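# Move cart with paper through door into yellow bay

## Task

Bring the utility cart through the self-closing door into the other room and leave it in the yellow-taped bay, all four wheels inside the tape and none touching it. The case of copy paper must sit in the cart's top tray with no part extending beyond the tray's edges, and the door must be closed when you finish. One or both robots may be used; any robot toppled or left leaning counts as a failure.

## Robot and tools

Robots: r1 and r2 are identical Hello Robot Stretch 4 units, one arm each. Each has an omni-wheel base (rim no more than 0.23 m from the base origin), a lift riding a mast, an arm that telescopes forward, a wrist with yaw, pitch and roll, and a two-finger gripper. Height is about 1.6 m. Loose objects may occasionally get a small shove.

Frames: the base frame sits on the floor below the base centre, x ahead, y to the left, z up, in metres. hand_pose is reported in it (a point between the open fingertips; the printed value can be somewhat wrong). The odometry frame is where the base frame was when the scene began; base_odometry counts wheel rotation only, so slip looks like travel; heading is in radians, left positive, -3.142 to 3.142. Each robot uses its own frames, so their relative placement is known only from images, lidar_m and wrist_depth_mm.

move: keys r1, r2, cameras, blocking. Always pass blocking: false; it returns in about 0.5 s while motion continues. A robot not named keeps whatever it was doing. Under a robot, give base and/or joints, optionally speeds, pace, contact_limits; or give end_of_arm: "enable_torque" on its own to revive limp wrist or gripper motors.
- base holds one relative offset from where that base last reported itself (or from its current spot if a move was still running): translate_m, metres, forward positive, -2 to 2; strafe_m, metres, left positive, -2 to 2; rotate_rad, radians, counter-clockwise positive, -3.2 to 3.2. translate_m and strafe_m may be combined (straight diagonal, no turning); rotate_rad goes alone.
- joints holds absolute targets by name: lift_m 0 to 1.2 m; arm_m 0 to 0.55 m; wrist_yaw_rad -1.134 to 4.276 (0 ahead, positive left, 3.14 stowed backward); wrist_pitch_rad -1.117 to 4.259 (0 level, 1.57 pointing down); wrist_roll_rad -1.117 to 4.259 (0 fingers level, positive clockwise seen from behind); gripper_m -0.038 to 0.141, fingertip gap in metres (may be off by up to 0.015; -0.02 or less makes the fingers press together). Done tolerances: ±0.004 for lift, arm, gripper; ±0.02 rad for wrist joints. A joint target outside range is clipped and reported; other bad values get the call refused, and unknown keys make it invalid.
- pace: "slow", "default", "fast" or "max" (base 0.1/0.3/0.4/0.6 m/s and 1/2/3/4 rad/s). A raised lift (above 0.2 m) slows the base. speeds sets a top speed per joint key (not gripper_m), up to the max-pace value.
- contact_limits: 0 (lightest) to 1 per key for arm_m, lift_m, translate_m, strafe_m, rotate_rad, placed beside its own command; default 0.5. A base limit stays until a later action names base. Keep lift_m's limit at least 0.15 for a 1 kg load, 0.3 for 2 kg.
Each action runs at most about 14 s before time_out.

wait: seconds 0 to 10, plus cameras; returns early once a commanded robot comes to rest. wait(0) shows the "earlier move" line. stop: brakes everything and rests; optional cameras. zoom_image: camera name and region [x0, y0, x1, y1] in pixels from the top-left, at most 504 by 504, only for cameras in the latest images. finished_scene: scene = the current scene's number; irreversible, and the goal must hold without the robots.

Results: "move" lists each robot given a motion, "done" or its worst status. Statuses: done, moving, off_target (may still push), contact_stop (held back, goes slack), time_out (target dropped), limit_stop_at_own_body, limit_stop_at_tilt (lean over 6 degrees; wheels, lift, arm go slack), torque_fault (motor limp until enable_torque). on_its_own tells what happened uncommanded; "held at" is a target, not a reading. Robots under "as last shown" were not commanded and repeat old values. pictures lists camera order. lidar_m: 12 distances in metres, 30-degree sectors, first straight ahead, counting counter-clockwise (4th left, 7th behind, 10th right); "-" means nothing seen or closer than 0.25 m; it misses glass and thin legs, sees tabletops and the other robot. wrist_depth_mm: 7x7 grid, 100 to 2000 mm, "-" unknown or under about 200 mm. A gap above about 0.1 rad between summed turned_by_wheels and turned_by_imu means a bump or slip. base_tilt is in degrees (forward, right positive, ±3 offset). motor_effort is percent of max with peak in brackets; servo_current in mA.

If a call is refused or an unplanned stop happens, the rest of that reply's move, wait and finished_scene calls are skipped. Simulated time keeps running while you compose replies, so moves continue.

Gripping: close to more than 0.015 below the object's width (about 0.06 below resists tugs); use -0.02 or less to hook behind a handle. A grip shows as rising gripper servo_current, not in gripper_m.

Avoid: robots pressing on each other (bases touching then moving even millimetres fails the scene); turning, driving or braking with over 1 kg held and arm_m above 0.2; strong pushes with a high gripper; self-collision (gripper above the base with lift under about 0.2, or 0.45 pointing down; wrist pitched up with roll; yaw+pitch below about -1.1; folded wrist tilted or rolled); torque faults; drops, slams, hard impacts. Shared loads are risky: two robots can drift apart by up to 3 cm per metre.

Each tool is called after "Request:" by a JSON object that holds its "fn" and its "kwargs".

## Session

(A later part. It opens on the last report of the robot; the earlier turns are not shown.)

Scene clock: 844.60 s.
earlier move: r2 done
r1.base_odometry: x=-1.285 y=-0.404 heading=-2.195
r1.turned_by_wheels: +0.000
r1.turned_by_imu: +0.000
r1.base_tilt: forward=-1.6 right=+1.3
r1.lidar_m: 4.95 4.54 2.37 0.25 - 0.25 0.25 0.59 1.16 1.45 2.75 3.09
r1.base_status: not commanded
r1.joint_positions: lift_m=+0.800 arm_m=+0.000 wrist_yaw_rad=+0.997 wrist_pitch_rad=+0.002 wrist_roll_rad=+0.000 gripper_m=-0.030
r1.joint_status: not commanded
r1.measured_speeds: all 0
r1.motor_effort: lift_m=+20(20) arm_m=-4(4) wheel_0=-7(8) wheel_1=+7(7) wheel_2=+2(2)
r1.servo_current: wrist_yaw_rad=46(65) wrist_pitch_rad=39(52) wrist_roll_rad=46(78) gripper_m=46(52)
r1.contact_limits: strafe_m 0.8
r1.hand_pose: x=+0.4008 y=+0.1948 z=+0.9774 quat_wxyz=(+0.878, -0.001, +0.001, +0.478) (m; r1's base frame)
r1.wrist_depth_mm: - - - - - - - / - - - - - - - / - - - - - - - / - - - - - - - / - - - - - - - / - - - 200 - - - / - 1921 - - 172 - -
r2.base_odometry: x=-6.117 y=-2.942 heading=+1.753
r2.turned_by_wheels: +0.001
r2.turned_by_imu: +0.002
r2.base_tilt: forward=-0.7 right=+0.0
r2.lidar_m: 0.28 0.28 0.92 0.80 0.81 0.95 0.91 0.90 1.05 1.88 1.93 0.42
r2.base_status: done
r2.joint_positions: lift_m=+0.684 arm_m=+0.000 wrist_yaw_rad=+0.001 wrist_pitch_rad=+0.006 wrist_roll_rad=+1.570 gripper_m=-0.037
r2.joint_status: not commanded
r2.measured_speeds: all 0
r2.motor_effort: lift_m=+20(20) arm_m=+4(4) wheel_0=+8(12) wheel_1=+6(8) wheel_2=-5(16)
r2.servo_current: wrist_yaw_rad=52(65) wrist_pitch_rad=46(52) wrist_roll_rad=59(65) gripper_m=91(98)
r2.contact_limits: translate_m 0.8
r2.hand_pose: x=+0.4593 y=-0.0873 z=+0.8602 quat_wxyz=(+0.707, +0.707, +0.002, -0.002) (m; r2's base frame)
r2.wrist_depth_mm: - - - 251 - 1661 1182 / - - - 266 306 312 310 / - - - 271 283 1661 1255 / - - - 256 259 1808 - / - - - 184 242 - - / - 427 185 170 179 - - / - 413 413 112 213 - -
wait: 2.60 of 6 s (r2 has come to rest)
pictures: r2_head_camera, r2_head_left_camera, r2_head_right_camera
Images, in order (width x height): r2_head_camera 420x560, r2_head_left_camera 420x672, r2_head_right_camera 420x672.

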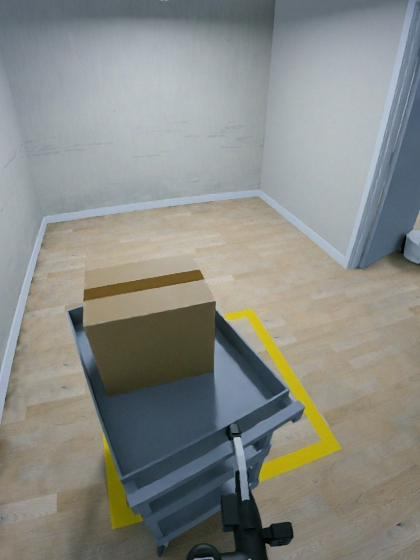

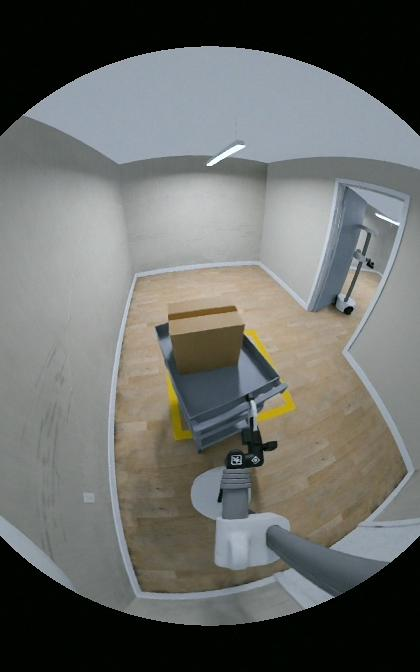

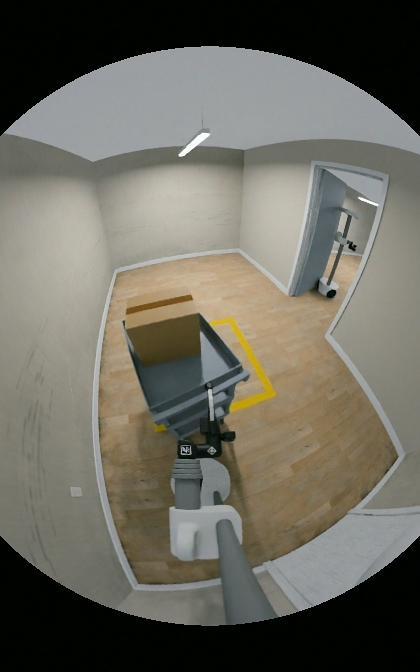

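Request:
{"fn": "move", "kwargs": {"blocking": false, "cameras": [], "r2": {"base":{"translate_m":-0.3},"pace":"slow","contact_limits":{"translate_m":0.8}}}}

Request:
{"fn": "wait", "kwargs": {"seconds": 6, "cameras": []}}

Request:
{"fn": "move", "kwargs": {"blocking": false, "cameras": [], "r2": {"base":{"strafe_m":0.1},"pace":"slow","contact_limits":{"strafe_m":0.8}}}}

Request:
{"fn": "wait", "kwargs": {"seconds": 4, "cameras": ["r2_head_left_camera","r2_head_right_camera","r2_head_camera"]}}

Scene clock: 874.23 s.
move: r2 moving
r1: as last shown
r1.lidar_m: 4.96 4.51 2.32 0.25 - 0.25 0.28 0.65 1.19 1.47 2.77 3.12
r1.motor_effort: lift_m=+20(20) arm_m=-4(4) wheel_0=-8(8) wheel_1=+7(7) wheel_2=+2(2)
r1.servo_current: wrist_yaw_rad=59(65) wrist_pitch_rad=46(46) wrist_roll_rad=46(65) gripper_m=46(46)
r1.contact_limits: strafe_m 0.8
r1.wrist_depth_mm: - - - - - - - / - - - - - - - / - - - - - - - / - - - - - - - / - - - - - - - / - - - 200 - - - / - 1983 - - 172 - -
r2.base_odometry: x=-6.115 y=-2.954 heading=+1.753
r2.turned_by_wheels: +0.000
r2.turned_by_imu: +0.001
r2.base_tilt: forward=-0.6 right=+0.1
r2.lidar_m: 0.31 0.29 0.94 0.80 0.80 0.93 0.90 0.90 1.04 1.83 1.94 0.41
r2.base_status: translate_m moving
r2.joint_positions: lift_m=+0.684 arm_m=+0.000 wrist_yaw_rad=+0.003 wrist_pitch_rad=+0.006 wrist_roll_rad=+1.570 gripper_m=-0.037
r2.joint_status: not commanded
r2.measured_speeds: translate_m=-0.049 strafe_m=+0.000 rotate_rad=+0.000 lift_m=+0.000 arm_m=+0.000 wrist_yaw_rad=+0.000 wrist_pitch_rad=+0.000 wrist_roll_rad=+0.000
r2.motor_effort: lift_m=+20(20) arm_m=+4(4) wheel_0=-5(7) wheel_1=-6(7) wheel_2=+12(14)
r2.servo_current: wrist_yaw_rad=46(65) wrist_pitch_rad=46(52) wrist_roll_rad=46(59) gripper_m=91(104)
r2.contact_limits: translate_m 0.8
r2.hand_pose: x=+0.4596 y=-0.0864 z=+0.8602 quat_wxyz=(+0.707, +0.707, +0.003, -0.001) (m; r2's base frame)
r2.wrist_depth_mm: - - - 247 - 1661 1182 / - - - 267 303 307 309 / - - - 268 279 1618 1255 / - - - 254 258 1921 - / - - - 183 242 - - / - 430 185 170 179 - - / - 415 415 112 213 - -
pictures: none
No camera images: "cameras" was empty.

Scene clock: 878.03 s.
earlier move: r2 done
r1.base_odometry: x=-1.285 y=-0.404 heading=-2.195
r1.turned_by_wheels: +0.000
r1.turned_by_imu: +0.000
r1.base_tilt: forward=-1.6 right=+1.2
r1.lidar_m: 4.96 4.52 2.36 0.25 - 0.25 0.26 0.63 1.18 1.46 2.77 3.12
r1.base_status: not commanded
r1.joint_positions: lift_m=+0.800 arm_m=+0.000 wrist_yaw_rad=+0.997 wrist_pitch_rad=+0.002 wrist_roll_rad=+0.000 gripper_m=-0.030
r1.joint_status: not commanded
r1.measured_speeds: all 0
r1.motor_effort: lift_m=+20(20) arm_m=-3(4) wheel_0=-7(8) wheel_1=+7(7) wheel_2=+2(2)
r1.servo_current: wrist_yaw_rad=39(78) wrist_pitch_rad=46(46) wrist_roll_rad=26(65) gripper_m=39(52)
r1.contact_limits: strafe_m 0.8
r1.hand_pose: x=+0.4008 y=+0.1948 z=+0.9774 quat_wxyz=(+0.878, -0.001, +0.001, +0.478) (m; r1's base frame)
r1.wrist_depth_mm: - - - - - - - / - - - - - - - / - - - - - - - / - - - - - - - / - - - - - - - / - - - 200 - - - / - 1983 - - 172 - -
r2.base_odometry: x=-6.062 y=-3.237 heading=+1.752
r2.turned_by_wheels: -0.001
r2.turned_by_imu: +0.000
r2.base_tilt: forward=-0.7 right=+0.0
r2.lidar_m: 0.36 0.37 0.86 0.74 0.72 0.76 0.64 0.65 0.71 1.25 2.03 0.43
r2.base_status: done
r2.joint_positions: lift_m=+0.684 arm_m=+0.000 wrist_yaw_rad=-0.002 wrist_pitch_rad=+0.006 wrist_roll_rad=+1.570 gripper_m=-0.037
r2.joint_status: not commanded
r2.measured_speeds: all 0
r2.motor_effort: lift_m=+20(20) arm_m=-3(4) wheel_0=-10(14) wheel_1=-6(8) wheel_2=+5(18)
r2.servo_current: wrist_yaw_rad=52(65) wrist_pitch_rad=46(59) wrist_roll_rad=39(59) gripper_m=91(104)
r2.contact_limits: translate_m 0.8
r2.hand_pose: x=+0.4592 y=-0.0879 z=+0.8602 quat_wxyz=(+0.707, +0.707, +0.002, -0.003) (m; r2's base frame)
r2.wrist_depth_mm: - - - 186 250 258 259 / - - - 243 246 1708 1182 / - - - 179 241 - - / - - 449 176 236 - - / - 442 442 173 233 - - / - 455 183 170 179 - - / - 459 455 112 227 - -
wait: 3.80 of 6 s (r2 has come to rest)
pictures: none
No camera images: "cameras" was empty.

Scene clock: 878.53 s.
move: r2 moving
r1: as last shown
r1.base_tilt: forward=-1.6 right=+1.3
r1.lidar_m: 4.97 4.50 2.36 0.25 - 0.25 0.27 0.64 1.19 1.46 2.75 3.06
r1.motor_effort: lift_m=+20(20) arm_m=-4(4) wheel_0=-8(8) wheel_1=+7(7) wheel_2=+2(2)
r1.servo_current: wrist_yaw_rad=52(78) wrist_pitch_rad=39(46) wrist_roll_rad=52(72) gripper_m=46(52)
r1.contact_limits: strafe_m 0.8
r1.wrist_depth_mm: - - - - - - - / - - - - - - - / - - - - - - - / - - - - - - - / - - - - - - - / - - - 199 - - - / - 1983 - - 172 - -
r2.base_odometry: x=-6.076 y=-3.240 heading=+1.752
r2.turned_by_wheels: -0.001
r2.turned_by_imu: -0.001
r2.base_tilt: forward=-0.6 right=+0.1
r2.lidar_m: 0.36 0.37 0.85 0.71 0.71 0.76 0.63 0.64 0.72 1.29 2.03 0.43
r2.base_status: strafe_m moving
r2.joint_positions: lift_m=+0.684 arm_m=+0.000 wrist_yaw_rad=-0.006 wrist_pitch_rad=+0.006 wrist_roll_rad=+1.570 gripper_m=-0.037
r2.joint_status: not commanded
r2.measured_speeds: translate_m=+0.000 strafe_m=+0.056 rotate_rad=-0.002 lift_m=+0.000 arm_m=+0.000 wrist_yaw_rad=-0.002 wrist_pitch_rad=+0.000 wrist_roll_rad=+0.000
r2.motor_effort: lift_m=+20(20) arm_m=-4(4) wheel_0=-15(15) wheel_1=+6(8) wheel_2=+0(5)
r2.servo_current: wrist_yaw_rad=52(59) wrist_pitch_rad=46(52) wrist_roll_rad=46(59) gripper_m=91(98)
r2.contact_limits: strafe_m 0.8
r2.hand_pose: x=+0.4588 y=-0.0890 z=+0.8602 quat_wxyz=(+0.707, +0.707, +0.000, -0.004) (m; r2's base frame)
r2.wrist_depth_mm: - - - 185 250 258 258 / - - - 243 246 1756 1182 / - - - 179 241 1983 - / - - 436 176 236 - - / - 439 439 172 233 - - / - 449 183 170 180 - - / - 459 455 112 225 - -
pictures: none
No camera images: "cameras" was empty.

Scene clock: 880.17 s.
earlier move: r2 done
r1.base_odometry: x=-1.285 y=-0.404 heading=-2.195
r1.turned_by_wheels: +0.000
r1.turned_by_imu: +0.000
r1.base_tilt: forward=-1.6 right=+1.3
r1.lidar_m: 4.96 4.52 2.35 0.25 - 0.25 0.28 0.63 1.19 1.43 2.76 3.08
r1.base_status: not commanded
r1.joint_positions: lift_m=+0.800 arm_m=+0.000 wrist_yaw_rad=+0.997 wrist_pitch_rad=+0.002 wrist_roll_rad=+0.000 gripper_m=-0.030
r1.joint_status: not commanded
r1.measured_speeds: all 0
r1.motor_effort: lift_m=+20(20) arm_m=-4(4) wheel_0=-7(8) wheel_1=+6(7) wheel_2=+2(2)
r1.servo_current: wrist_yaw_rad=59(78) wrist_pitch_rad=46(52) wrist_roll_rad=46(72) gripper_m=46(52)
r1.contact_limits: strafe_m 0.8
r1.hand_pose: x=+0.4008 y=+0.1948 z=+0.9774 quat_wxyz=(+0.878, -0.001, +0.001, +0.478) (m; r1's base frame)
r1.wrist_depth_mm: - - - - - - - / - - - - - - - / - - - - - - - / - - - - - - - / - - - - - - - / - - - 200 - - - / - 1983 - - 172 - -
r2.base_odometry: x=-6.160 y=-3.255 heading=+1.752
r2.turned_by_wheels: +0.000
r2.turned_by_imu: +0.000
r2.base_tilt: forward=-0.7 right=+0.1
r2.lidar_m: 0.37 0.36 0.73 0.63 0.63 0.75 0.65 0.65 0.75 1.32 2.11 0.42
r2.base_status: done
r2.joint_positions: lift_m=+0.684 arm_m=+0.000 wrist_yaw_rad=-0.006 wrist_pitch_rad=+0.006 wrist_roll_rad=+1.570 gripper_m=-0.037
r2.joint_status: not commanded
r2.measured_speeds: all 0
r2.motor_effort: lift_m=+20(20) arm_m=-3(4) wheel_0=-7(15) wheel_1=+4(9) wheel_2=+0(5)
r2.servo_current: wrist_yaw_rad=46(65) wrist_pitch_rad=46(52) wrist_roll_rad=33(65) gripper_m=91(98)
r2.contact_limits: strafe_m 0.8
r2.hand_pose: x=+0.4587 y=-0.0893 z=+0.8602 quat_wxyz=(+0.707, +0.707, +0.000, -0.004) (m; r2's base frame)
r2.wrist_depth_mm: - - - 177 240 1708 - / - - - 176 237 - - / - - 439 174 235 - - / - 445 445 172 234 - - / - 462 459 171 232 - - / - 469 184 170 179 - - / - 480 480 112 228 1618 -
wait: 1.63 of 4 s (r2 has come to rest)
pictures: r2_head_camera, r2_head_left_camera, r2_head_right_camera
Images, in order (width x height): r2_head_camera 420x560, r2_head_left_camera 420x672, r2_head_right_camera 420x672.

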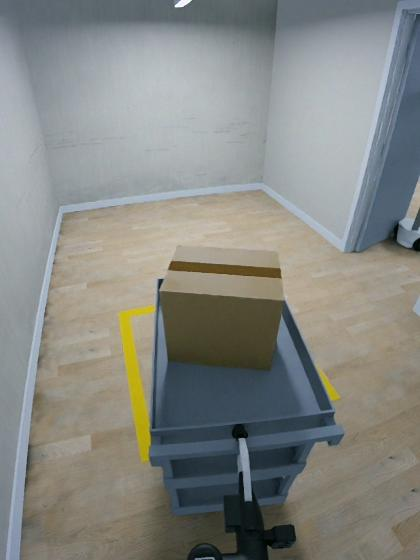

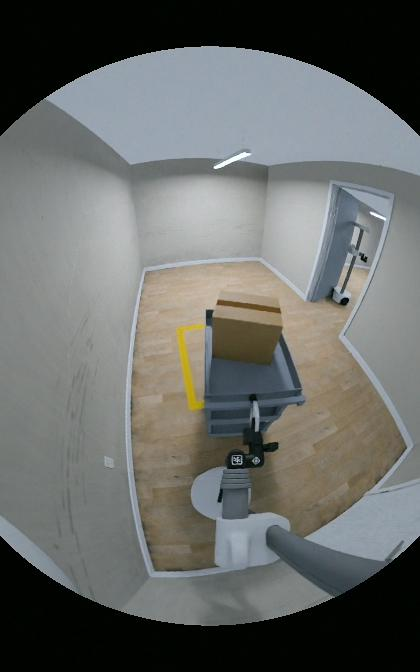

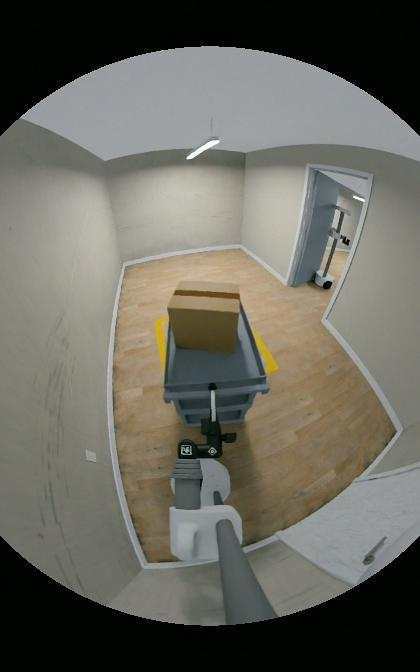

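Request:
{"fn": "move", "kwargs": {"blocking": false, "cameras": [], "r2": {"base":{"translate_m":0.2,"strafe_m":0.05},"pace":"slow","contact_limits":{"translate_m":0.8}}}}

Request:
{"fn": "wait", "kwargs": {"seconds": 6, "cameras": ["r2_head_left_camera","r2_head_camera"]}}

Scene clock: 884.63 s.
move: r2 moving
r1: as last shown
r1.lidar_m: 4.98 4.53 2.38 0.25 - 0.25 0.26 0.65 1.16 1.47 2.77 3.10
r1.motor_effort: lift_m=+20(20) arm_m=-4(4) wheel_0=-7(8) wheel_1=+7(7) wheel_2=+2(2)
r1.servo_current: wrist_yaw_rad=52(65) wrist_pitch_rad=46(46) wrist_roll_rad=72(72) gripper_m=46(52)
r1.contact_limits: strafe_m 0.8
r1.wrist_depth_mm: - - - - - - - / - - - - - - - / - - - - - - - / - - - - - - - / - - - - - - - / - - - 199 - - - / - 1921 - - 172 - -
r2.base_odometry: x=-6.166 y=-3.244 heading=+1.752
r2.turned_by_wheels: +0.000
r2.turned_by_imu: +0.000
r2.base_tilt: forward=-0.7 right=+0.1
r2.lidar_m: 0.35 0.37 0.75 0.63 0.60 0.72 0.65 0.66 0.76 1.33 2.12 0.42
r2.base_status: translate_m moving; strafe_m moving
r2.joint_positions: lift_m=+0.684 arm_m=+0.000 wrist_yaw_rad=-0.007 wrist_pitch_rad=+0.006 wrist_roll_rad=+1.570 gripper_m=-0.037
r2.joint_status: not commanded
r2.measured_speeds: translate_m=+0.048 strafe_m=+0.012 rotate_rad=+0.000 lift_m=+0.000 arm_m=+0.000 wrist_yaw_rad=+0.000 wrist_pitch_rad=+0.000 wrist_roll_rad=+0.000
r2.motor_effort: lift_m=+20(20) arm_m=+2(4) wheel_0=+4(9) wheel_1=+7(7) wheel_2=-14(18)
r2.servo_current: wrist_yaw_rad=59(59) wrist_pitch_rad=46(52) wrist_roll_rad=39(52) gripper_m=98(98)
r2.contact_limits: translate_m 0.8
r2.hand_pose: x=+0.4587 y=-0.0893 z=+0.8602 quat_wxyz=(+0.707, +0.707, +0.000, -0.004) (m; r2's base frame)
r2.wrist_depth_mm: - - - 176 237 1708 - / - - - 175 236 1863 - / - - 430 173 235 - - / - 445 445 172 232 - - / - 462 455 171 231 - - / - 469 185 170 179 - - / - 484 480 112 228 1661 -
pictures: none
No camera images: "cameras" was empty.

Scene clock: 887.43 s.
earlier move: r2 done
r1.base_odometry: x=-1.285 y=-0.404 heading=-2.195
r1.turned_by_wheels: +0.000
r1.turned_by_imu: +0.000
r1.base_tilt: forward=-1.6 right=+1.3
r1.lidar_m: 4.97 4.51 2.37 0.25 - 0.25 0.27 0.63 1.18 1.46 2.75 3.13
r1.base_status: not commanded
r1.joint_positions: lift_m=+0.800 arm_m=+0.000 wrist_yaw_rad=+0.997 wrist_pitch_rad=+0.002 wrist_roll_rad=+0.000 gripper_m=-0.030
r1.joint_status: not commanded
r1.measured_speeds: all 0
r1.motor_effort: lift_m=+20(20) arm_m=-3(4) wheel_0=-8(8) wheel_1=+7(7) wheel_2=+2(2)
r1.servo_current: wrist_yaw_rad=46(85) wrist_pitch_rad=46(52) wrist_roll_rad=39(72) gripper_m=46(52)
r1.contact_limits: strafe_m 0.8
r1.hand_pose: x=+0.4008 y=+0.1948 z=+0.9774 quat_wxyz=(+0.878, -0.001, +0.001, +0.478) (m; r1's base frame)
r1.wrist_depth_mm: - - - - - - - / - - - - - - - / - - - - - - - / - - - - - - - / - - - - - - - / - - - 199 - - - / - 1921 - - 172 - -
r2.base_odometry: x=-6.246 y=-3.068 heading=+1.753
r2.turned_by_wheels: +0.001
r2.turned_by_imu: +0.002
r2.base_tilt: forward=-0.6 right=+0.1
r2.lidar_m: 0.38 0.38 0.76 0.64 0.64 0.77 0.85 0.87 0.95 1.81 2.12 0.41
r2.base_status: done
r2.joint_positions: lift_m=+0.684 arm_m=+0.000 wrist_yaw_rad=+0.001 wrist_pitch_rad=+0.006 wrist_roll_rad=+1.570 gripper_m=-0.037
r2.joint_status: not commanded
r2.measured_speeds: all 0
r2.motor_effort: lift_m=+20(20) arm_m=+4(5) wheel_0=+8(13) wheel_1=+6(9) wheel_2=-6(19)
r2.servo_current: wrist_yaw_rad=52(59) wrist_pitch_rad=46(52) wrist_roll_rad=39(65) gripper_m=91(98)
r2.contact_limits: translate_m 0.8
r2.hand_pose: x=+0.4594 y=-0.0871 z=+0.8602 quat_wxyz=(+0.707, +0.707, +0.003, -0.002) (m; r2's base frame)
r2.wrist_depth_mm: - - - 160 217 1708 - / - - - 161 220 - - / - 424 424 163 224 - - / - 442 442 164 226 - - / - 469 466 167 229 - - / - - 185 168 179 654 - / - - - 112 233 1661 508
wait: 2.80 of 6 s (r2 has come to rest)
pictures: r2_head_camera, r2_head_left_camera
Images, in order (width x height): r2_head_camera 420x560, r2_head_left_camera 420x672.

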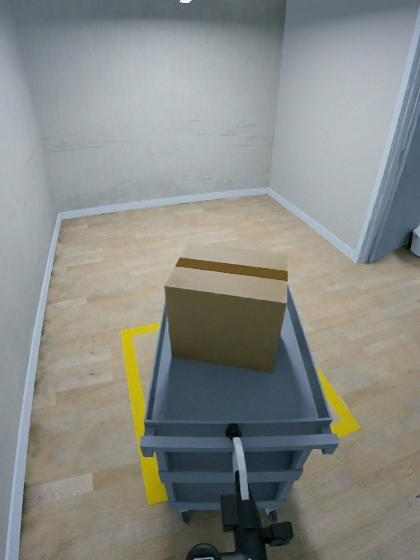

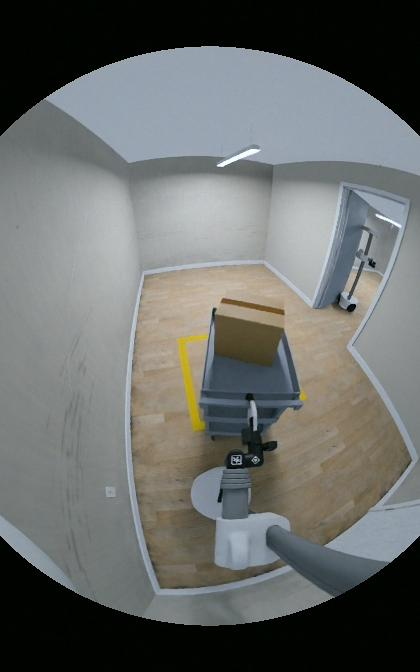

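Request:
{"fn": "move", "kwargs": {"blocking": false, "cameras": [], "r2": {"base":{"translate_m":0.18,"strafe_m":-0.07},"pace":"slow","contact_limits":{"translate_m":0.8}}}}

Request:
{"fn": "wait", "kwargs": {"seconds": 6, "cameras": ["r2_head_left_camera","r2_head_camera"]}}

Scene clock: 892.87 s.
move: r2 moving
r1: as last shown
r1.lidar_m: 4.96 4.52 2.38 0.25 - 0.25 0.26 0.64 1.19 1.49 2.75 3.09
r1.motor_effort: lift_m=+20(20) arm_m=-4(4) wheel_0=-7(8) wheel_1=+7(7) wheel_2=+2(2)
r1.servo_current: wrist_yaw_rad=52(59) wrist_pitch_rad=39(52) wrist_roll_rad=46(65) gripper_m=39(46)
r1.contact_limits: strafe_m 0.8
r1.wrist_depth_mm: - - - - - - - / - - - - - - - / - - - - - - - / - - - - - - - / - - - - - - - / - - - 200 - - - / - 1983 - - 172 - -
r2.base_odometry: x=-6.243 y=-3.054 heading=+1.754
r2.turned_by_wheels: +0.001
r2.turned_by_imu: +0.001
r2.base_tilt: forward=-0.7 right=+0.0
r2.lidar_m: 0.37 0.41 0.77 0.63 0.63 0.75 0.89 0.87 0.97 1.82 2.10 0.40
r2.base_status: translate_m moving; strafe_m moving
r2.joint_positions: lift_m=+0.684 arm_m=+0.000 wrist_yaw_rad=+0.001 wrist_pitch_rad=+0.006 wrist_roll_rad=+1.570 gripper_m=-0.037
r2.joint_status: not commanded
r2.measured_speeds: translate_m=+0.047 strafe_m=-0.018 rotate_rad=+0.000 lift_m=+0.000 arm_m=+0.000 wrist_yaw_rad=+0.000 wrist_pitch_rad=+0.000 wrist_roll_rad=+0.000
r2.motor_effort: lift_m=+20(20) arm_m=+4(4) wheel_0=+13(15) wheel_1=+7(9) wheel_2=-10(12)
r2.servo_current: wrist_yaw_rad=52(59) wrist_pitch_rad=46(52) wrist_roll_rad=33(59) gripper_m=98(104)
r2.contact_limits: translate_m 0.8
r2.hand_pose: x=+0.4594 y=-0.0870 z=+0.8602 quat_wxyz=(+0.707, +0.707, +0.003, -0.002) (m; r2's base frame)
r2.wrist_depth_mm: - - - 160 218 1708 - / - - - 161 220 - - / - 427 424 163 223 - - / - 442 442 164 227 - - / - 473 459 167 229 - - / - - 184 168 179 715 - / - - - 112 233 1618 504
pictures: none
No camera images: "cameras" was empty.

Scene clock: 895.50 s.
earlier move: r2 done
r1.base_odometry: x=-1.285 y=-0.404 heading=-2.195
r1.turned_by_wheels: +0.000
r1.turned_by_imu: +0.000
r1.base_tilt: forward=-1.6 right=+1.3
r1.lidar_m: 4.98 4.53 2.36 0.25 - 0.25 0.25 0.63 1.18 1.46 2.76 3.10
r1.base_status: not commanded
r1.joint_positions: lift_m=+0.800 arm_m=+0.000 wrist_yaw_rad=+0.997 wrist_pitch_rad=+0.002 wrist_roll_rad=+0.000 gripper_m=-0.030
r1.joint_status: not commanded
r1.measured_speeds: all 0
r1.motor_effort: lift_m=+20(20) arm_m=-4(4) wheel_0=-7(8) wheel_1=+7(7) wheel_2=+2(2)
r1.servo_current: wrist_yaw_rad=59(72) wrist_pitch_rad=39(52) wrist_roll_rad=59(65) gripper_m=39(52)
r1.contact_limits: strafe_m 0.8
r1.hand_pose: x=+0.4008 y=+0.1948 z=+0.9774 quat_wxyz=(+0.878, -0.001, +0.001, +0.478) (m; r1's base frame)
r1.wrist_depth_mm: - - - - - - - / - - - - - - - / - - - - - - - / - - - - - - - / - - - - - - - / - - - 199 - - - / - 1983 - - 172 - -
r2.base_odometry: x=-6.210 y=-2.878 heading=+1.754
r2.turned_by_wheels: +0.000
r2.turned_by_imu: +0.001
r2.base_tilt: forward=-0.7 right=+0.0
r2.lidar_m: 0.37 0.39 0.89 0.75 0.74 0.88 1.00 1.00 1.17 2.00 2.00 0.42
r2.base_status: done
r2.joint_positions: lift_m=+0.684 arm_m=+0.000 wrist_yaw_rad=+0.003 wrist_pitch_rad=+0.006 wrist_roll_rad=+1.570 gripper_m=-0.037
r2.joint_status: not commanded
r2.measured_speeds: all 0
r2.motor_effort: lift_m=+20(20) arm_m=+4(4) wheel_0=+9(17) wheel_1=+5(9) wheel_2=-5(13)
r2.servo_current: wrist_yaw_rad=46(59) wrist_pitch_rad=46(52) wrist_roll_rad=46(65) gripper_m=91(104)
r2.contact_limits: translate_m 0.8
r2.hand_pose: x=+0.4595 y=-0.0867 z=+0.8602 quat_wxyz=(+0.707, +0.707, +0.003, -0.001) (m; r2's base frame)
r2.wrist_depth_mm: - - - 172 234 1661 1255 / - - - 171 231 1808 - / - - - 171 232 - - / - 439 442 170 231 - - / - 452 452 170 231 - - / - 469 183 169 179 - - / - - 480 112 230 609 -
wait: 2.63 of 6 s (r2 has come to rest)
pictures: r2_head_camera, r2_head_left_camera
Images, in order (width x height): r2_head_camera 420x560, r2_head_left_camera 420x672.

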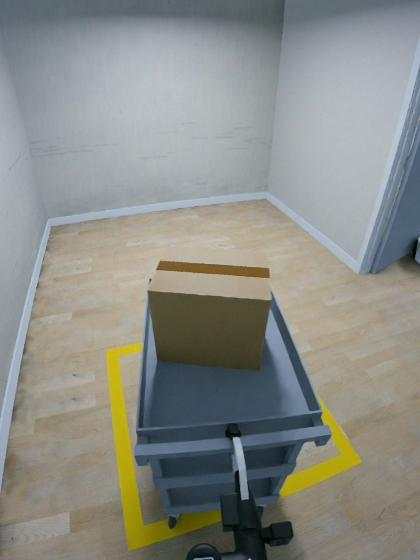

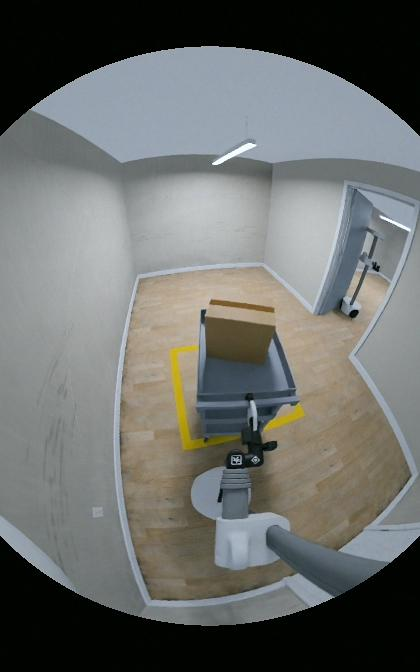

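Request:
{"fn": "move", "kwargs": {"blocking": false, "cameras": [], "r2": {"base":{"translate_m":0.12,"strafe_m":0.01},"pace":"slow","contact_limits":{"translate_m":0.8}}}}

Request:
{"fn": "wait", "kwargs": {"seconds": 6, "cameras": ["r2_head_left_camera","r2_head_right_camera","r2_head_camera"]}}

Scene clock: 900.37 s.
move: r2 moving
r1: as last shown
r1.lidar_m: 4.98 4.50 2.36 0.25 - 0.25 0.27 0.58 1.20 1.43 2.72 3.11
r1.motor_effort: lift_m=+20(20) arm_m=-3(4) wheel_0=-7(8) wheel_1=+7(7) wheel_2=+2(2)
r1.servo_current: wrist_yaw_rad=52(59) wrist_pitch_rad=39(46) wrist_roll_rad=59(59) gripper_m=46(52)
r1.contact_limits: strafe_m 0.8
r2.base_odometry: x=-6.213 y=-2.866 heading=+1.754
r2.turned_by_wheels: +0.000
r2.turned_by_imu: +0.001
r2.base_tilt: forward=-0.7 right=+0.1
r2.lidar_m: 0.35 0.39 0.87 0.74 0.75 0.90 1.03 1.02 1.18 2.00 2.01 0.44
r2.base_status: translate_m moving; strafe_m moving
r2.joint_positions: lift_m=+0.684 arm_m=+0.000 wrist_yaw_rad=+0.003 wrist_pitch_rad=+0.006 wrist_roll_rad=+1.570 gripper_m=-0.037
r2.joint_status: not commanded
r2.measured_speeds: translate_m=+0.048 strafe_m=+0.004 rotate_rad=-0.002 lift_m=+0.000 arm_m=+0.000 wrist_yaw_rad=+0.000 wrist_pitch_rad=+0.000 wrist_roll_rad=+0.000
r2.motor_effort: lift_m=+20(20) arm_m=+4(4) wheel_0=+9(15) wheel_1=+7(8) wheel_2=-12(12)
r2.servo_current: wrist_yaw_rad=52(52) wrist_pitch_rad=46(59) wrist_roll_rad=52(52) gripper_m=91(104)
r2.contact_limits: translate_m 0.8
r2.hand_pose: x=+0.4595 y=-0.0867 z=+0.8602 quat_wxyz=(+0.707, +0.707, +0.003, -0.001) (m; r2's base frame)
r2.wrist_depth_mm: - - - 173 235 1708 1229 / - - - 173 234 1863 - / - - - 172 232 - - / - 439 439 171 232 - - / - 462 449 170 230 - - / - 469 183 169 179 - - / - 488 477 112 230 609 -
pictures: none
No camera images: "cameras" was empty.

Scene clock: 902.33 s.
earlier move: r2 done
r1.base_odometry: x=-1.285 y=-0.404 heading=-2.195
r1.turned_by_wheels: +0.000
r1.turned_by_imu: +0.000
r1.base_tilt: forward=-1.6 right=+1.3
r1.lidar_m: 5.02 4.51 2.34 0.25 - 0.25 0.28 0.64 1.19 1.45 2.73 3.10
r1.base_status: not commanded
r1.joint_positions: lift_m=+0.800 arm_m=+0.000 wrist_yaw_rad=+0.997 wrist_pitch_rad=+0.002 wrist_roll_rad=+0.000 gripper_m=-0.030
r1.joint_status: not commanded
r1.measured_speeds: all 0
r1.motor_effort: lift_m=+20(20) arm_m=-3(4) wheel_0=-7(8) wheel_1=+7(7) wheel_2=+2(2)
r1.servo_current: wrist_yaw_rad=59(72) wrist_pitch_rad=39(46) wrist_roll_rad=52(65) gripper_m=39(52)
r1.contact_limits: strafe_m 0.8
r1.hand_pose: x=+0.4008 y=+0.1948 z=+0.9774 quat_wxyz=(+0.878, -0.001, +0.001, +0.478) (m; r1's base frame)
r1.wrist_depth_mm: - - - - - - - / - - - - - - - / - - - - - - - / - - - - - - - / - - - - - - - / - - - 199 - - - / - 1921 - - 172 - -
r2.base_odometry: x=-6.241 y=-2.762 heading=+1.753
r2.turned_by_wheels: -0.001
r2.turned_by_imu: -0.001
r2.base_tilt: forward=-0.7 right=+0.0
r2.lidar_m: 0.36 0.38 0.91 0.78 0.78 0.90 1.13 1.13 1.32 1.98 1.96 0.43
r2.base_status: done
r2.joint_positions: lift_m=+0.684 arm_m=+0.000 wrist_yaw_rad=-0.005 wrist_pitch_rad=+0.006 wrist_roll_rad=+1.570 gripper_m=-0.037
r2.joint_status: not commanded
r2.measured_speeds: all 0
r2.motor_effort: lift_m=+20(20) arm_m=+4(4) wheel_0=+0(15) wheel_1=+3(9) wheel_2=-10(16)
r2.servo_current: wrist_yaw_rad=33(59) wrist_pitch_rad=46(59) wrist_roll_rad=52(59) gripper_m=91(104)
r2.contact_limits: translate_m 0.8
r2.hand_pose: x=+0.4588 y=-0.0889 z=+0.8602 quat_wxyz=(+0.707, +0.707, +0.000, -0.004) (m; r2's base frame)
r2.wrist_depth_mm: - - - 177 237 1661 1255 / - - - 175 237 1808 - / - - - 174 235 - - / - 442 442 173 233 - - / - 455 455 171 232 - - / - 459 184 170 179 - - / - 480 477 112 229 - -
wait: 1.97 of 6 s (r2 has come to rest)
pictures: r2_head_camera, r2_head_left_camera, r2_head_right_camera
Images, in order (width x height): r2_head_camera 420x560, r2_head_left_camera 420x672, r2_head_right_camera 420x672.

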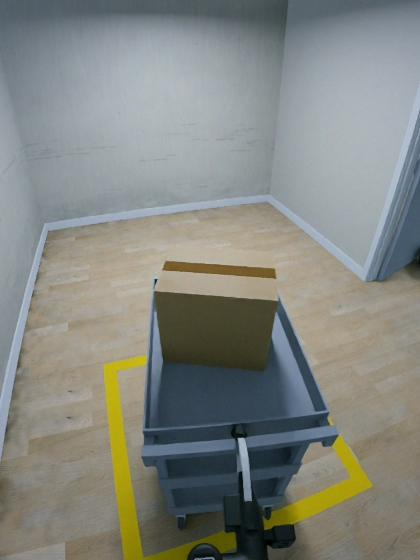

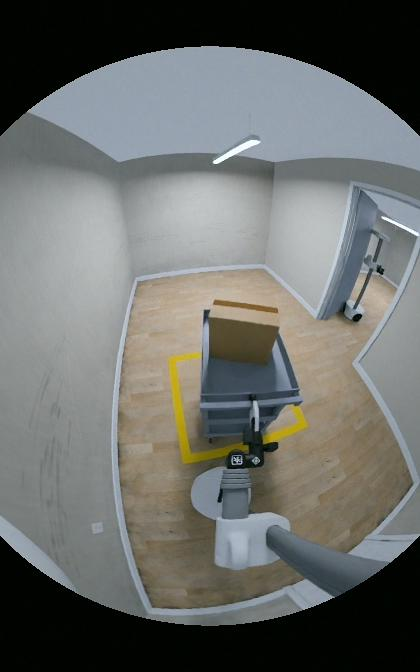

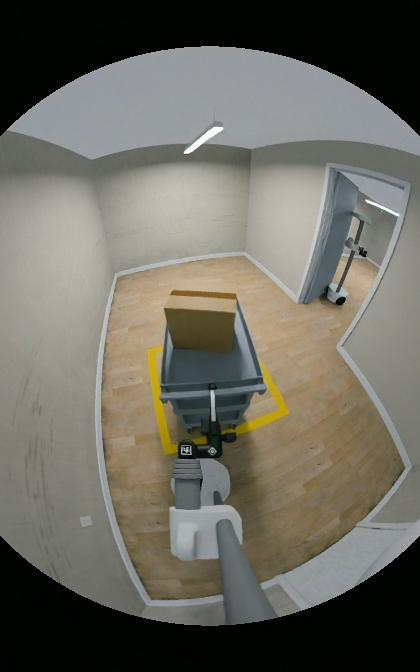

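Request:
{"fn": "move", "kwargs": {"blocking": false, "cameras": [], "r2": {"base":{"translate_m":0.04,"strafe_m":0.005},"pace":"slow","contact_limits":{"translate_m":0.8}}}}

Request:
{"fn": "wait", "kwargs": {"seconds": 3, "cameras": ["r2_head_camera","r2_head_right_camera"]}}

Request:
{"fn": "zoom_image", "kwargs": {"camera": "r2_head_camera", "region": [80, 300, 400, 560]}}

Request:
{"fn": "zoom_image", "kwargs": {"camera": "r2_head_right_camera", "region": [130, 320, 310, 470]}}

Scene clock: 909.27 s.
move: r2 moving
r1: as last shown
r1.lidar_m: 4.97 4.53 2.38 0.25 - 0.25 0.25 0.62 1.15 1.47 2.77 3.09
r1.servo_current: wrist_yaw_rad=72(72) wrist_pitch_rad=46(46) wrist_roll_rad=59(59) gripper_m=46(52)
r1.contact_limits: strafe_m 0.8
r1.wrist_depth_mm: - - - - - - - / - - - - - - - / - - - - - - - / - - - - - - - / - - - - - - - / - - - 199 - - - / - 1983 - - 172 - -
r2.base_odometry: x=-6.245 y=-2.750 heading=+1.753
r2.turned_by_wheels: +0.000
r2.turned_by_imu: +0.000
r2.base_tilt: forward=-0.7 right=+0.0
r2.lidar_m: 0.37 0.38 0.91 0.77 0.78 0.92 1.11 1.14 1.34 1.98 1.99 0.43
r2.base_status: translate_m moving; strafe_m moving
r2.joint_positions: lift_m=+0.684 arm_m=+0.000 wrist_yaw_rad=-0.005 wrist_pitch_rad=+0.006 wrist_roll_rad=+1.570 gripper_m=-0.037
r2.joint_status: not commanded
r2.measured_speeds: translate_m=+0.048 strafe_m=+0.006 rotate_rad=-0.001 lift_m=+0.000 arm_m=+0.000 wrist_yaw_rad=+0.000 wrist_pitch_rad=+0.000 wrist_roll_rad=+0.000
r2.motor_effort: lift_m=+20(20) arm_m=+4(4) wheel_0=+0(5) wheel_1=+7(8) wheel_2=-14(16)
r2.servo_current: wrist_yaw_rad=52(59) wrist_pitch_rad=46(46) wrist_roll_rad=52(65) gripper_m=98(98)
r2.contact_limits: translate_m 0.8
r2.hand_pose: x=+0.4588 y=-0.0889 z=+0.8602 quat_wxyz=(+0.707, +0.707, +0.000, -0.004) (m; r2's base frame)
r2.wrist_depth_mm: - - - 177 238 1708 1281 / - - - 176 237 1863 - / - - - 173 235 - - / - 442 439 172 232 - - / - 459 452 171 231 - - / - 466 184 170 179 - - / - 480 480 112 228 - -
pictures: none
No camera images: "cameras" was empty.

Scene clock: 910.30 s.
earlier move: r2 done
r1.base_odometry: x=-1.285 y=-0.404 heading=-2.195
r1.turned_by_wheels: +0.000
r1.turned_by_imu: +0.000
r1.base_tilt: forward=-1.6 right=+1.2
r1.lidar_m: 4.97 4.51 2.36 0.25 - 0.25 0.27 0.64 1.17 1.43 2.75 3.09
r1.base_status: not commanded
r1.joint_positions: lift_m=+0.800 arm_m=+0.000 wrist_yaw_rad=+0.997 wrist_pitch_rad=+0.002 wrist_roll_rad=+0.000 gripper_m=-0.030
r1.joint_status: not commanded
r1.measured_speeds: all 0
r1.motor_effort: lift_m=+20(20) arm_m=-4(4) wheel_0=-7(8) wheel_1=+7(7) wheel_2=+2(2)
r1.servo_current: wrist_yaw_rad=26(72) wrist_pitch_rad=39(52) wrist_roll_rad=39(59) gripper_m=46(52)
r1.contact_limits: strafe_m 0.8
r1.hand_pose: x=+0.4008 y=+0.1948 z=+0.9774 quat_wxyz=(+0.878, -0.001, +0.001, +0.478) (m; r1's base frame)
r1.wrist_depth_mm: - - - - - - - / - - - - - - - / - - - - - - - / - - - - - - - / - - - - - - - / - - - 200 - - - / - 1983 - - 172 - -
r2.base_odometry: x=-6.253 y=-2.724 heading=+1.753
r2.turned_by_wheels: +0.000
r2.turned_by_imu: +0.000
r2.base_tilt: forward=-0.7 right=+0.1
r2.lidar_m: 0.37 0.37 0.92 0.78 0.78 0.90 1.16 1.16 1.36 1.99 1.97 0.43
r2.base_status: done
r2.joint_positions: lift_m=+0.684 arm_m=+0.000 wrist_yaw_rad=-0.005 wrist_pitch_rad=+0.006 wrist_roll_rad=+1.570 gripper_m=-0.037
r2.joint_status: not commanded
r2.measured_speeds: all 0
r2.motor_effort: lift_m=+20(20) arm_m=+4(4) wheel_0=+2(5) wheel_1=+4(8) wheel_2=-10(16)
r2.servo_current: wrist_yaw_rad=52(59) wrist_pitch_rad=52(52) wrist_roll_rad=46(65) gripper_m=98(98)
r2.contact_limits: translate_m 0.8
r2.hand_pose: x=+0.4588 y=-0.0889 z=+0.8602 quat_wxyz=(+0.707, +0.707, +0.000, -0.004) (m; r2's base frame)
r2.wrist_depth_mm: - - - 174 236 1661 1229 / - - - 174 235 1863 - / - - - 173 234 - - / - 439 442 172 233 - - / - 455 452 171 231 - - / - 469 184 170 180 - - / - 480 484 112 229 1661 -
wait: 1.03 of 3 s (r2 has come to rest)
pictures: r2_head_camera, r2_head_right_camera
Images, in order (width x height): r2_head_camera 420x560, r2_head_right_camera 420x672.

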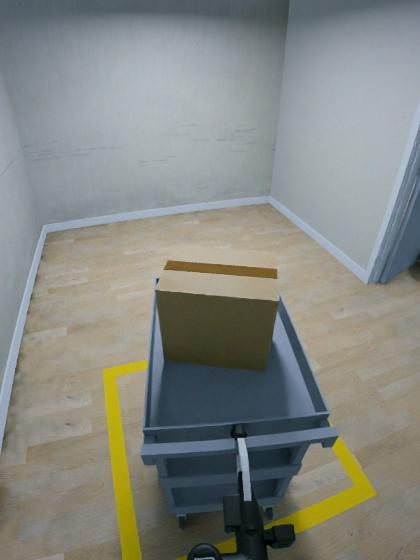

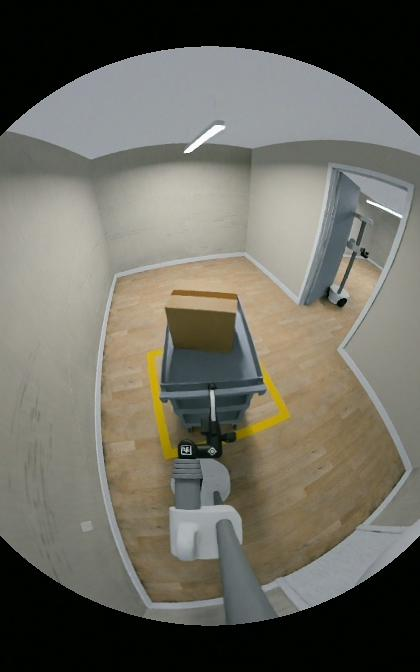

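Scaled by 1.575 from the camera's 420x560 image, which has a finer 1200x1600 frame.

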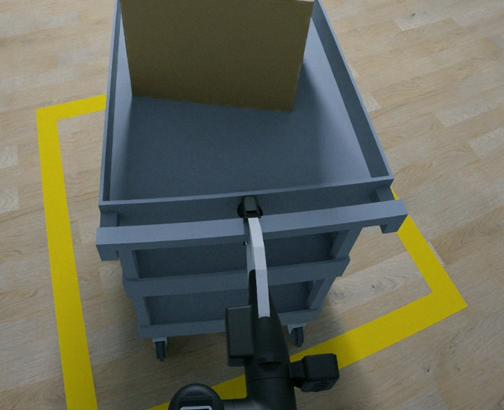

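Scaled by 2.800 from the camera's 420x672 image, which has a finer 600x960 frame.

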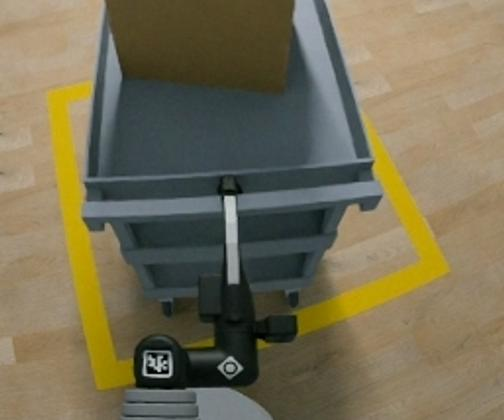

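Request:
{"fn": "move", "kwargs": {"blocking": false, "cameras": [], "r2": {"joints":{"gripper_m":0.1}}}}

Request:
{"fn": "wait", "kwargs": {"seconds": 3, "cameras": ["r2_head_camera"]}}

Request:
{"fn": "move", "kwargs": {"blocking": false, "cameras": [], "r2": {"base":{"translate_m":-0.5},"pace":"slow"}}}

Request:
{"fn": "wait", "kwargs": {"seconds": 8, "cameras": ["r2_head_camera","r2_head_left_camera","r2_head_right_camera"]}}

Request:
{"fn": "zoom_image", "kwargs": {"camera": "r2_head_camera", "region": [60, 220, 360, 520]}}

Scene clock: 920.90 s.
move: r2 moving
r1: as last shown
r1.base_tilt: forward=-1.6 right=+1.3
r1.lidar_m: 4.96 4.50 2.39 0.25 - 0.25 0.26 0.64 1.19 1.44 2.76 3.07
r1.motor_effort: lift_m=+20(20) arm_m=-3(4) wheel_0=-8(8) wheel_1=+7(7) wheel_2=+2(2)
r1.servo_current: wrist_yaw_rad=46(59) wrist_pitch_rad=52(52) wrist_roll_rad=52(59) gripper_m=46(46)
r1.contact_limits: strafe_m 0.8
r1.wrist_depth_mm: - - - - - - - / - - - - - - - / - - - - - - - / - - - - - - - / - - - - - - - / - - - 199 - - - / - 1983 - - 172 - -
r2.base_odometry: x=-6.253 y=-2.724 heading=+1.753
r2.turned_by_wheels: +0.000
r2.turned_by_imu: +0.000
r2.base_tilt: forward=-0.7 right=+0.1
r2.lidar_m: 0.37 0.40 0.93 0.78 0.78 0.92 1.17 1.17 1.34 1.98 1.97 0.42
r2.base_status: not commanded
r2.joint_positions: lift_m=+0.684 arm_m=+0.000 wrist_yaw_rad=-0.005 wrist_pitch_rad=+0.006 wrist_roll_rad=+1.570 gripper_m=-0.012
r2.joint_status: gripper_m moving
r2.measured_speeds: all 0
r2.motor_effort: lift_m=+20(20) arm_m=+4(4) wheel_0=+2(2) wheel_1=+3(4) wheel_2=-10(10)
r2.servo_current: wrist_yaw_rad=46(59) wrist_pitch_rad=46(52) wrist_roll_rad=39(59) gripper_m=104(104)
r2.contact_limits: translate_m 0.8
r2.hand_pose: x=+0.4588 y=-0.0889 z=+0.8602 quat_wxyz=(+0.707, +0.707, +0.000, -0.004) (m; r2's base frame)
r2.wrist_depth_mm: - - - 178 238 1708 1229 / - - - 177 237 1808 - / - - - 176 237 - - / - 445 445 175 236 - - / - 462 459 174 236 - - / - 477 187 173 183 - - / - - 484 112 233 1661 -
pictures: none
No camera images: "cameras" was empty.

Scene clock: 922.43 s.
earlier move: r2 done
r1.base_odometry: x=-1.285 y=-0.404 heading=-2.195
r1.turned_by_wheels: +0.000
r1.turned_by_imu: +0.000
r1.base_tilt: forward=-1.6 right=+1.3
r1.lidar_m: 4.95 4.52 2.34 0.25 - 0.25 0.27 0.64 1.21 1.44 2.76 3.10
r1.base_status: not commanded
r1.joint_positions: lift_m=+0.800 arm_m=+0.000 wrist_yaw_rad=+0.997 wrist_pitch_rad=+0.002 wrist_roll_rad=+0.000 gripper_m=-0.030
r1.joint_status: not commanded
r1.measured_speeds: all 0
r1.motor_effort: lift_m=+20(20) arm_m=-3(4) wheel_0=-8(8) wheel_1=+7(7) wheel_2=+2(2)
r1.servo_current: wrist_yaw_rad=46(72) wrist_pitch_rad=46(52) wrist_roll_rad=52(65) gripper_m=39(52)
r1.contact_limits: strafe_m 0.8
r1.hand_pose: x=+0.4008 y=+0.1948 z=+0.9774 quat_wxyz=(+0.878, -0.001, +0.001, +0.478) (m; r1's base frame)
r1.wrist_depth_mm: - - - - - - - / - - - - - - - / - - - - - - - / - - - - - - - / - - - - - - - / - - - 199 - - - / - 1983 - - 172 - -
r2.base_odometry: x=-6.253 y=-2.724 heading=+1.753
r2.turned_by_wheels: +0.000
r2.turned_by_imu: +0.000
r2.base_tilt: forward=-0.7 right=+0.1
r2.lidar_m: 0.38 0.39 0.91 0.77 0.78 0.93 1.17 1.15 1.34 1.97 1.95 0.43
r2.base_status: not commanded
r2.joint_positions: lift_m=+0.684 arm_m=+0.000 wrist_yaw_rad=-0.003 wrist_pitch_rad=+0.005 wrist_roll_rad=+1.570 gripper_m=+0.100
r2.joint_status: all done
r2.measured_speeds: all 0
r2.motor_effort: lift_m=+19(20) arm_m=+4(4) wheel_0=+2(2) wheel_1=+4(4) wheel_2=-7(10)
r2.servo_current: wrist_yaw_rad=52(65) wrist_pitch_rad=46(52) wrist_roll_rad=39(65) gripper_m=52(130)
r2.contact_limits: translate_m 0.8
r2.hand_pose: x=+0.4590 y=-0.0883 z=+0.8607 quat_wxyz=(+0.707, +0.707, +0.001, -0.003) (m; r2's base frame)
r2.wrist_depth_mm: - - - 190 250 1756 1255 / - - - 189 250 1863 - / - - 580 189 250 - - / - 466 462 188 249 - - / - - 473 188 247 - - / - - 197 187 198 - - / - - 504 112 248 1808 -
wait: 1.53 of 3 s (r2 has come to rest)
pictures: r2_head_camera
Images, in order (width x height): r2_head_camera 420x560.

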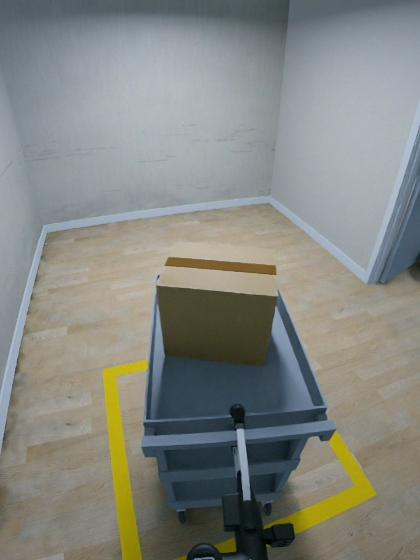

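Scene clock: 922.93 s.
move: r2 moving
r1: as last shown
r1.lidar_m: 5.00 4.53 2.38 0.25 - 0.25 0.27 0.66 1.19 1.48 2.75 3.08
r1.motor_effort: lift_m=+20(20) arm_m=-4(4) wheel_0=-7(8) wheel_1=+7(7) wheel_2=+2(2)
r1.servo_current: wrist_yaw_rad=46(59) wrist_pitch_rad=46(46) wrist_roll_rad=59(59) gripper_m=39(46)
r1.contact_limits: strafe_m 0.8
r1.wrist_depth_mm: - - - - - - - / - - - - - - - / - - - - - - - / - - - - - - - / - - - - - - - / - - - 200 - - - / - 1983 - - 172 - -
r2.base_odometry: x=-6.251 y=-2.736 heading=+1.753
r2.turned_by_wheels: +0.000
r2.turned_by_imu: +0.000
r2.base_tilt: forward=-0.6 right=+0.1
r2.lidar_m: 0.40 0.44 0.90 0.78 0.77 0.90 1.16 1.14 1.34 1.98 1.96 0.42
r2.base_status: translate_m moving
r2.joint_positions: lift_m=+0.684 arm_m=+0.000 wrist_yaw_rad=-0.003 wrist_pitch_rad=+0.005 wrist_roll_rad=+1.570 gripper_m=+0.100
r2.joint_status: not commanded
r2.measured_speeds: translate_m=-0.049 strafe_m=+0.000 rotate_rad=-0.001 lift_m=+0.000 arm_m=+0.000 wrist_yaw_rad=+0.000 wrist_pitch_rad=+0.000 wrist_roll_rad=+0.000
r2.motor_effort: lift_m=+19(19) arm_m=+4(4) wheel_0=-5(10) wheel_1=-6(7) wheel_2=+7(10)
r2.servo_current: wrist_yaw_rad=52(52) wrist_pitch_rad=46(46) wrist_roll_rad=39(59) gripper_m=46(52)
r2.hand_pose: x=+0.4590 y=-0.0883 z=+0.8607 quat_wxyz=(+0.707, +0.707, +0.001, -0.003) (m; r2's base frame)
r2.wrist_depth_mm: - - - 202 263 1756 1281 / - - - 200 260 1808 - / - - 615 200 260 - - / - 477 469 198 258 - - / - - 480 198 258 - - / - - 197 197 196 - - / - - 517 112 - 1808 -
pictures: none
No camera images: "cameras" was empty.

Scene clock: 928.73 s.
earlier move: r2 done
r1.base_odometry: x=-1.285 y=-0.404 heading=-2.195
r1.turned_by_wheels: +0.000
r1.turned_by_imu: +0.000
r1.base_tilt: forward=-1.6 right=+1.3
r1.lidar_m: 4.98 4.54 2.38 0.25 - 0.25 0.27 0.62 1.19 1.49 2.75 3.08
r1.base_status: not commanded
r1.joint_positions: lift_m=+0.800 arm_m=+0.000 wrist_yaw_rad=+0.997 wrist_pitch_rad=+0.002 wrist_roll_rad=+0.000 gripper_m=-0.030
r1.joint_status: not commanded
r1.measured_speeds: all 0
r1.motor_effort: lift_m=+20(20) arm_m=-3(4) wheel_0=-7(8) wheel_1=+7(7) wheel_2=+2(2)
r1.servo_current: wrist_yaw_rad=39(72) wrist_pitch_rad=39(52) wrist_roll_rad=46(72) gripper_m=46(52)
r1.contact_limits: strafe_m 0.8
r1.hand_pose: x=+0.4008 y=+0.1948 z=+0.9774 quat_wxyz=(+0.878, -0.001, +0.001, +0.478) (m; r1's base frame)
r1.wrist_depth_mm: - - - - - - - / - - - - - - - / - - - - - - - / - - - - - - - / - - - - - - - / - - - 200 - - - / - 1983 - - 172 - -
r2.base_odometry: x=-6.163 y=-3.216 heading=+1.753
r2.turned_by_wheels: +0.000
r2.turned_by_imu: +0.001
r2.base_tilt: forward=-0.7 right=+0.1
r2.lidar_m: 0.87 1.38 0.76 0.67 0.65 0.75 0.68 0.68 0.78 1.40 2.10 0.94
r2.base_status: done
r2.joint_positions: lift_m=+0.684 arm_m=+0.000 wrist_yaw_rad=-0.003 wrist_pitch_rad=+0.005 wrist_roll_rad=+1.570 gripper_m=+0.100
r2.joint_status: not commanded
r2.measured_speeds: all 0
r2.motor_effort: lift_m=+19(19) arm_m=+4(4) wheel_0=-5(12) wheel_1=-5(8) wheel_2=+5(10)
r2.servo_current: wrist_yaw_rad=46(65) wrist_pitch_rad=46(52) wrist_roll_rad=46(65) gripper_m=52(59)
r2.hand_pose: x=+0.4590 y=-0.0883 z=+0.8607 quat_wxyz=(+0.707, +0.707, +0.001, -0.003) (m; r2's base frame)
r2.wrist_depth_mm: - - - - - 1756 1205 / - - - - - 1708 1182 / - - - - - 750 - / - - - 960 - 759 - / - - 1042 991 - 750 - / - - 195 750 197 768 1205 / - - - 112 - 1863 1205
wait: 5.80 of 8 s (r2 has come to rest)
pictures: r2_head_camera, r2_head_left_camera, r2_head_right_camera
Images, in order (width x height): r2_head_camera 420x560, r2_head_left_camera 420x672, r2_head_right_camera 420x672.

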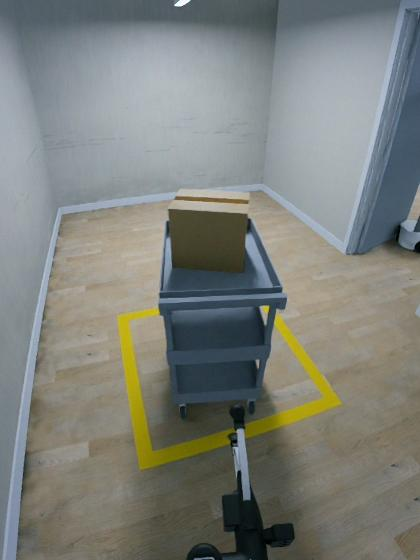

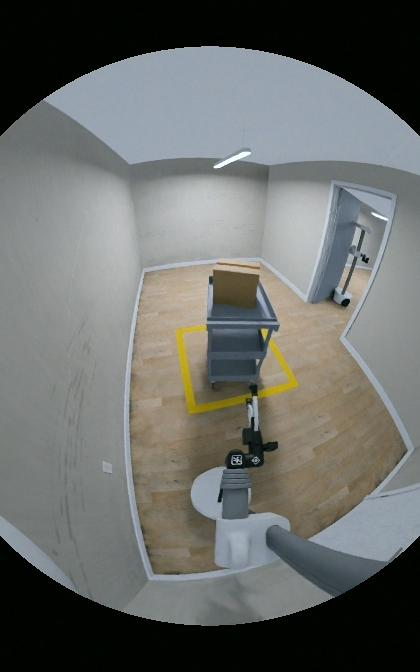

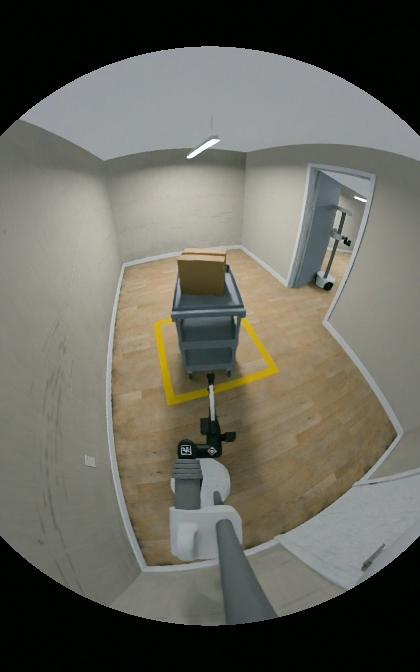

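Scaled by 1.680 from the camera's 420x560 image, which has a finer 1200x1600 frame.

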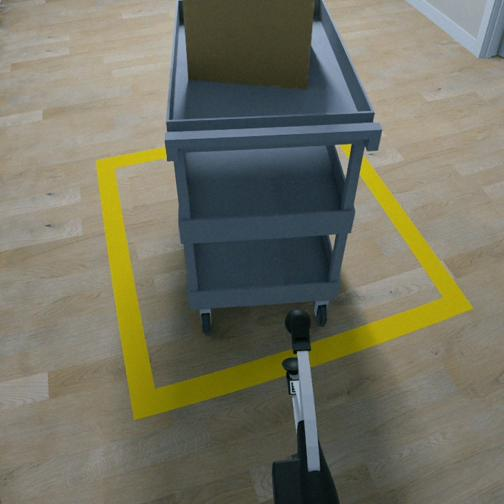

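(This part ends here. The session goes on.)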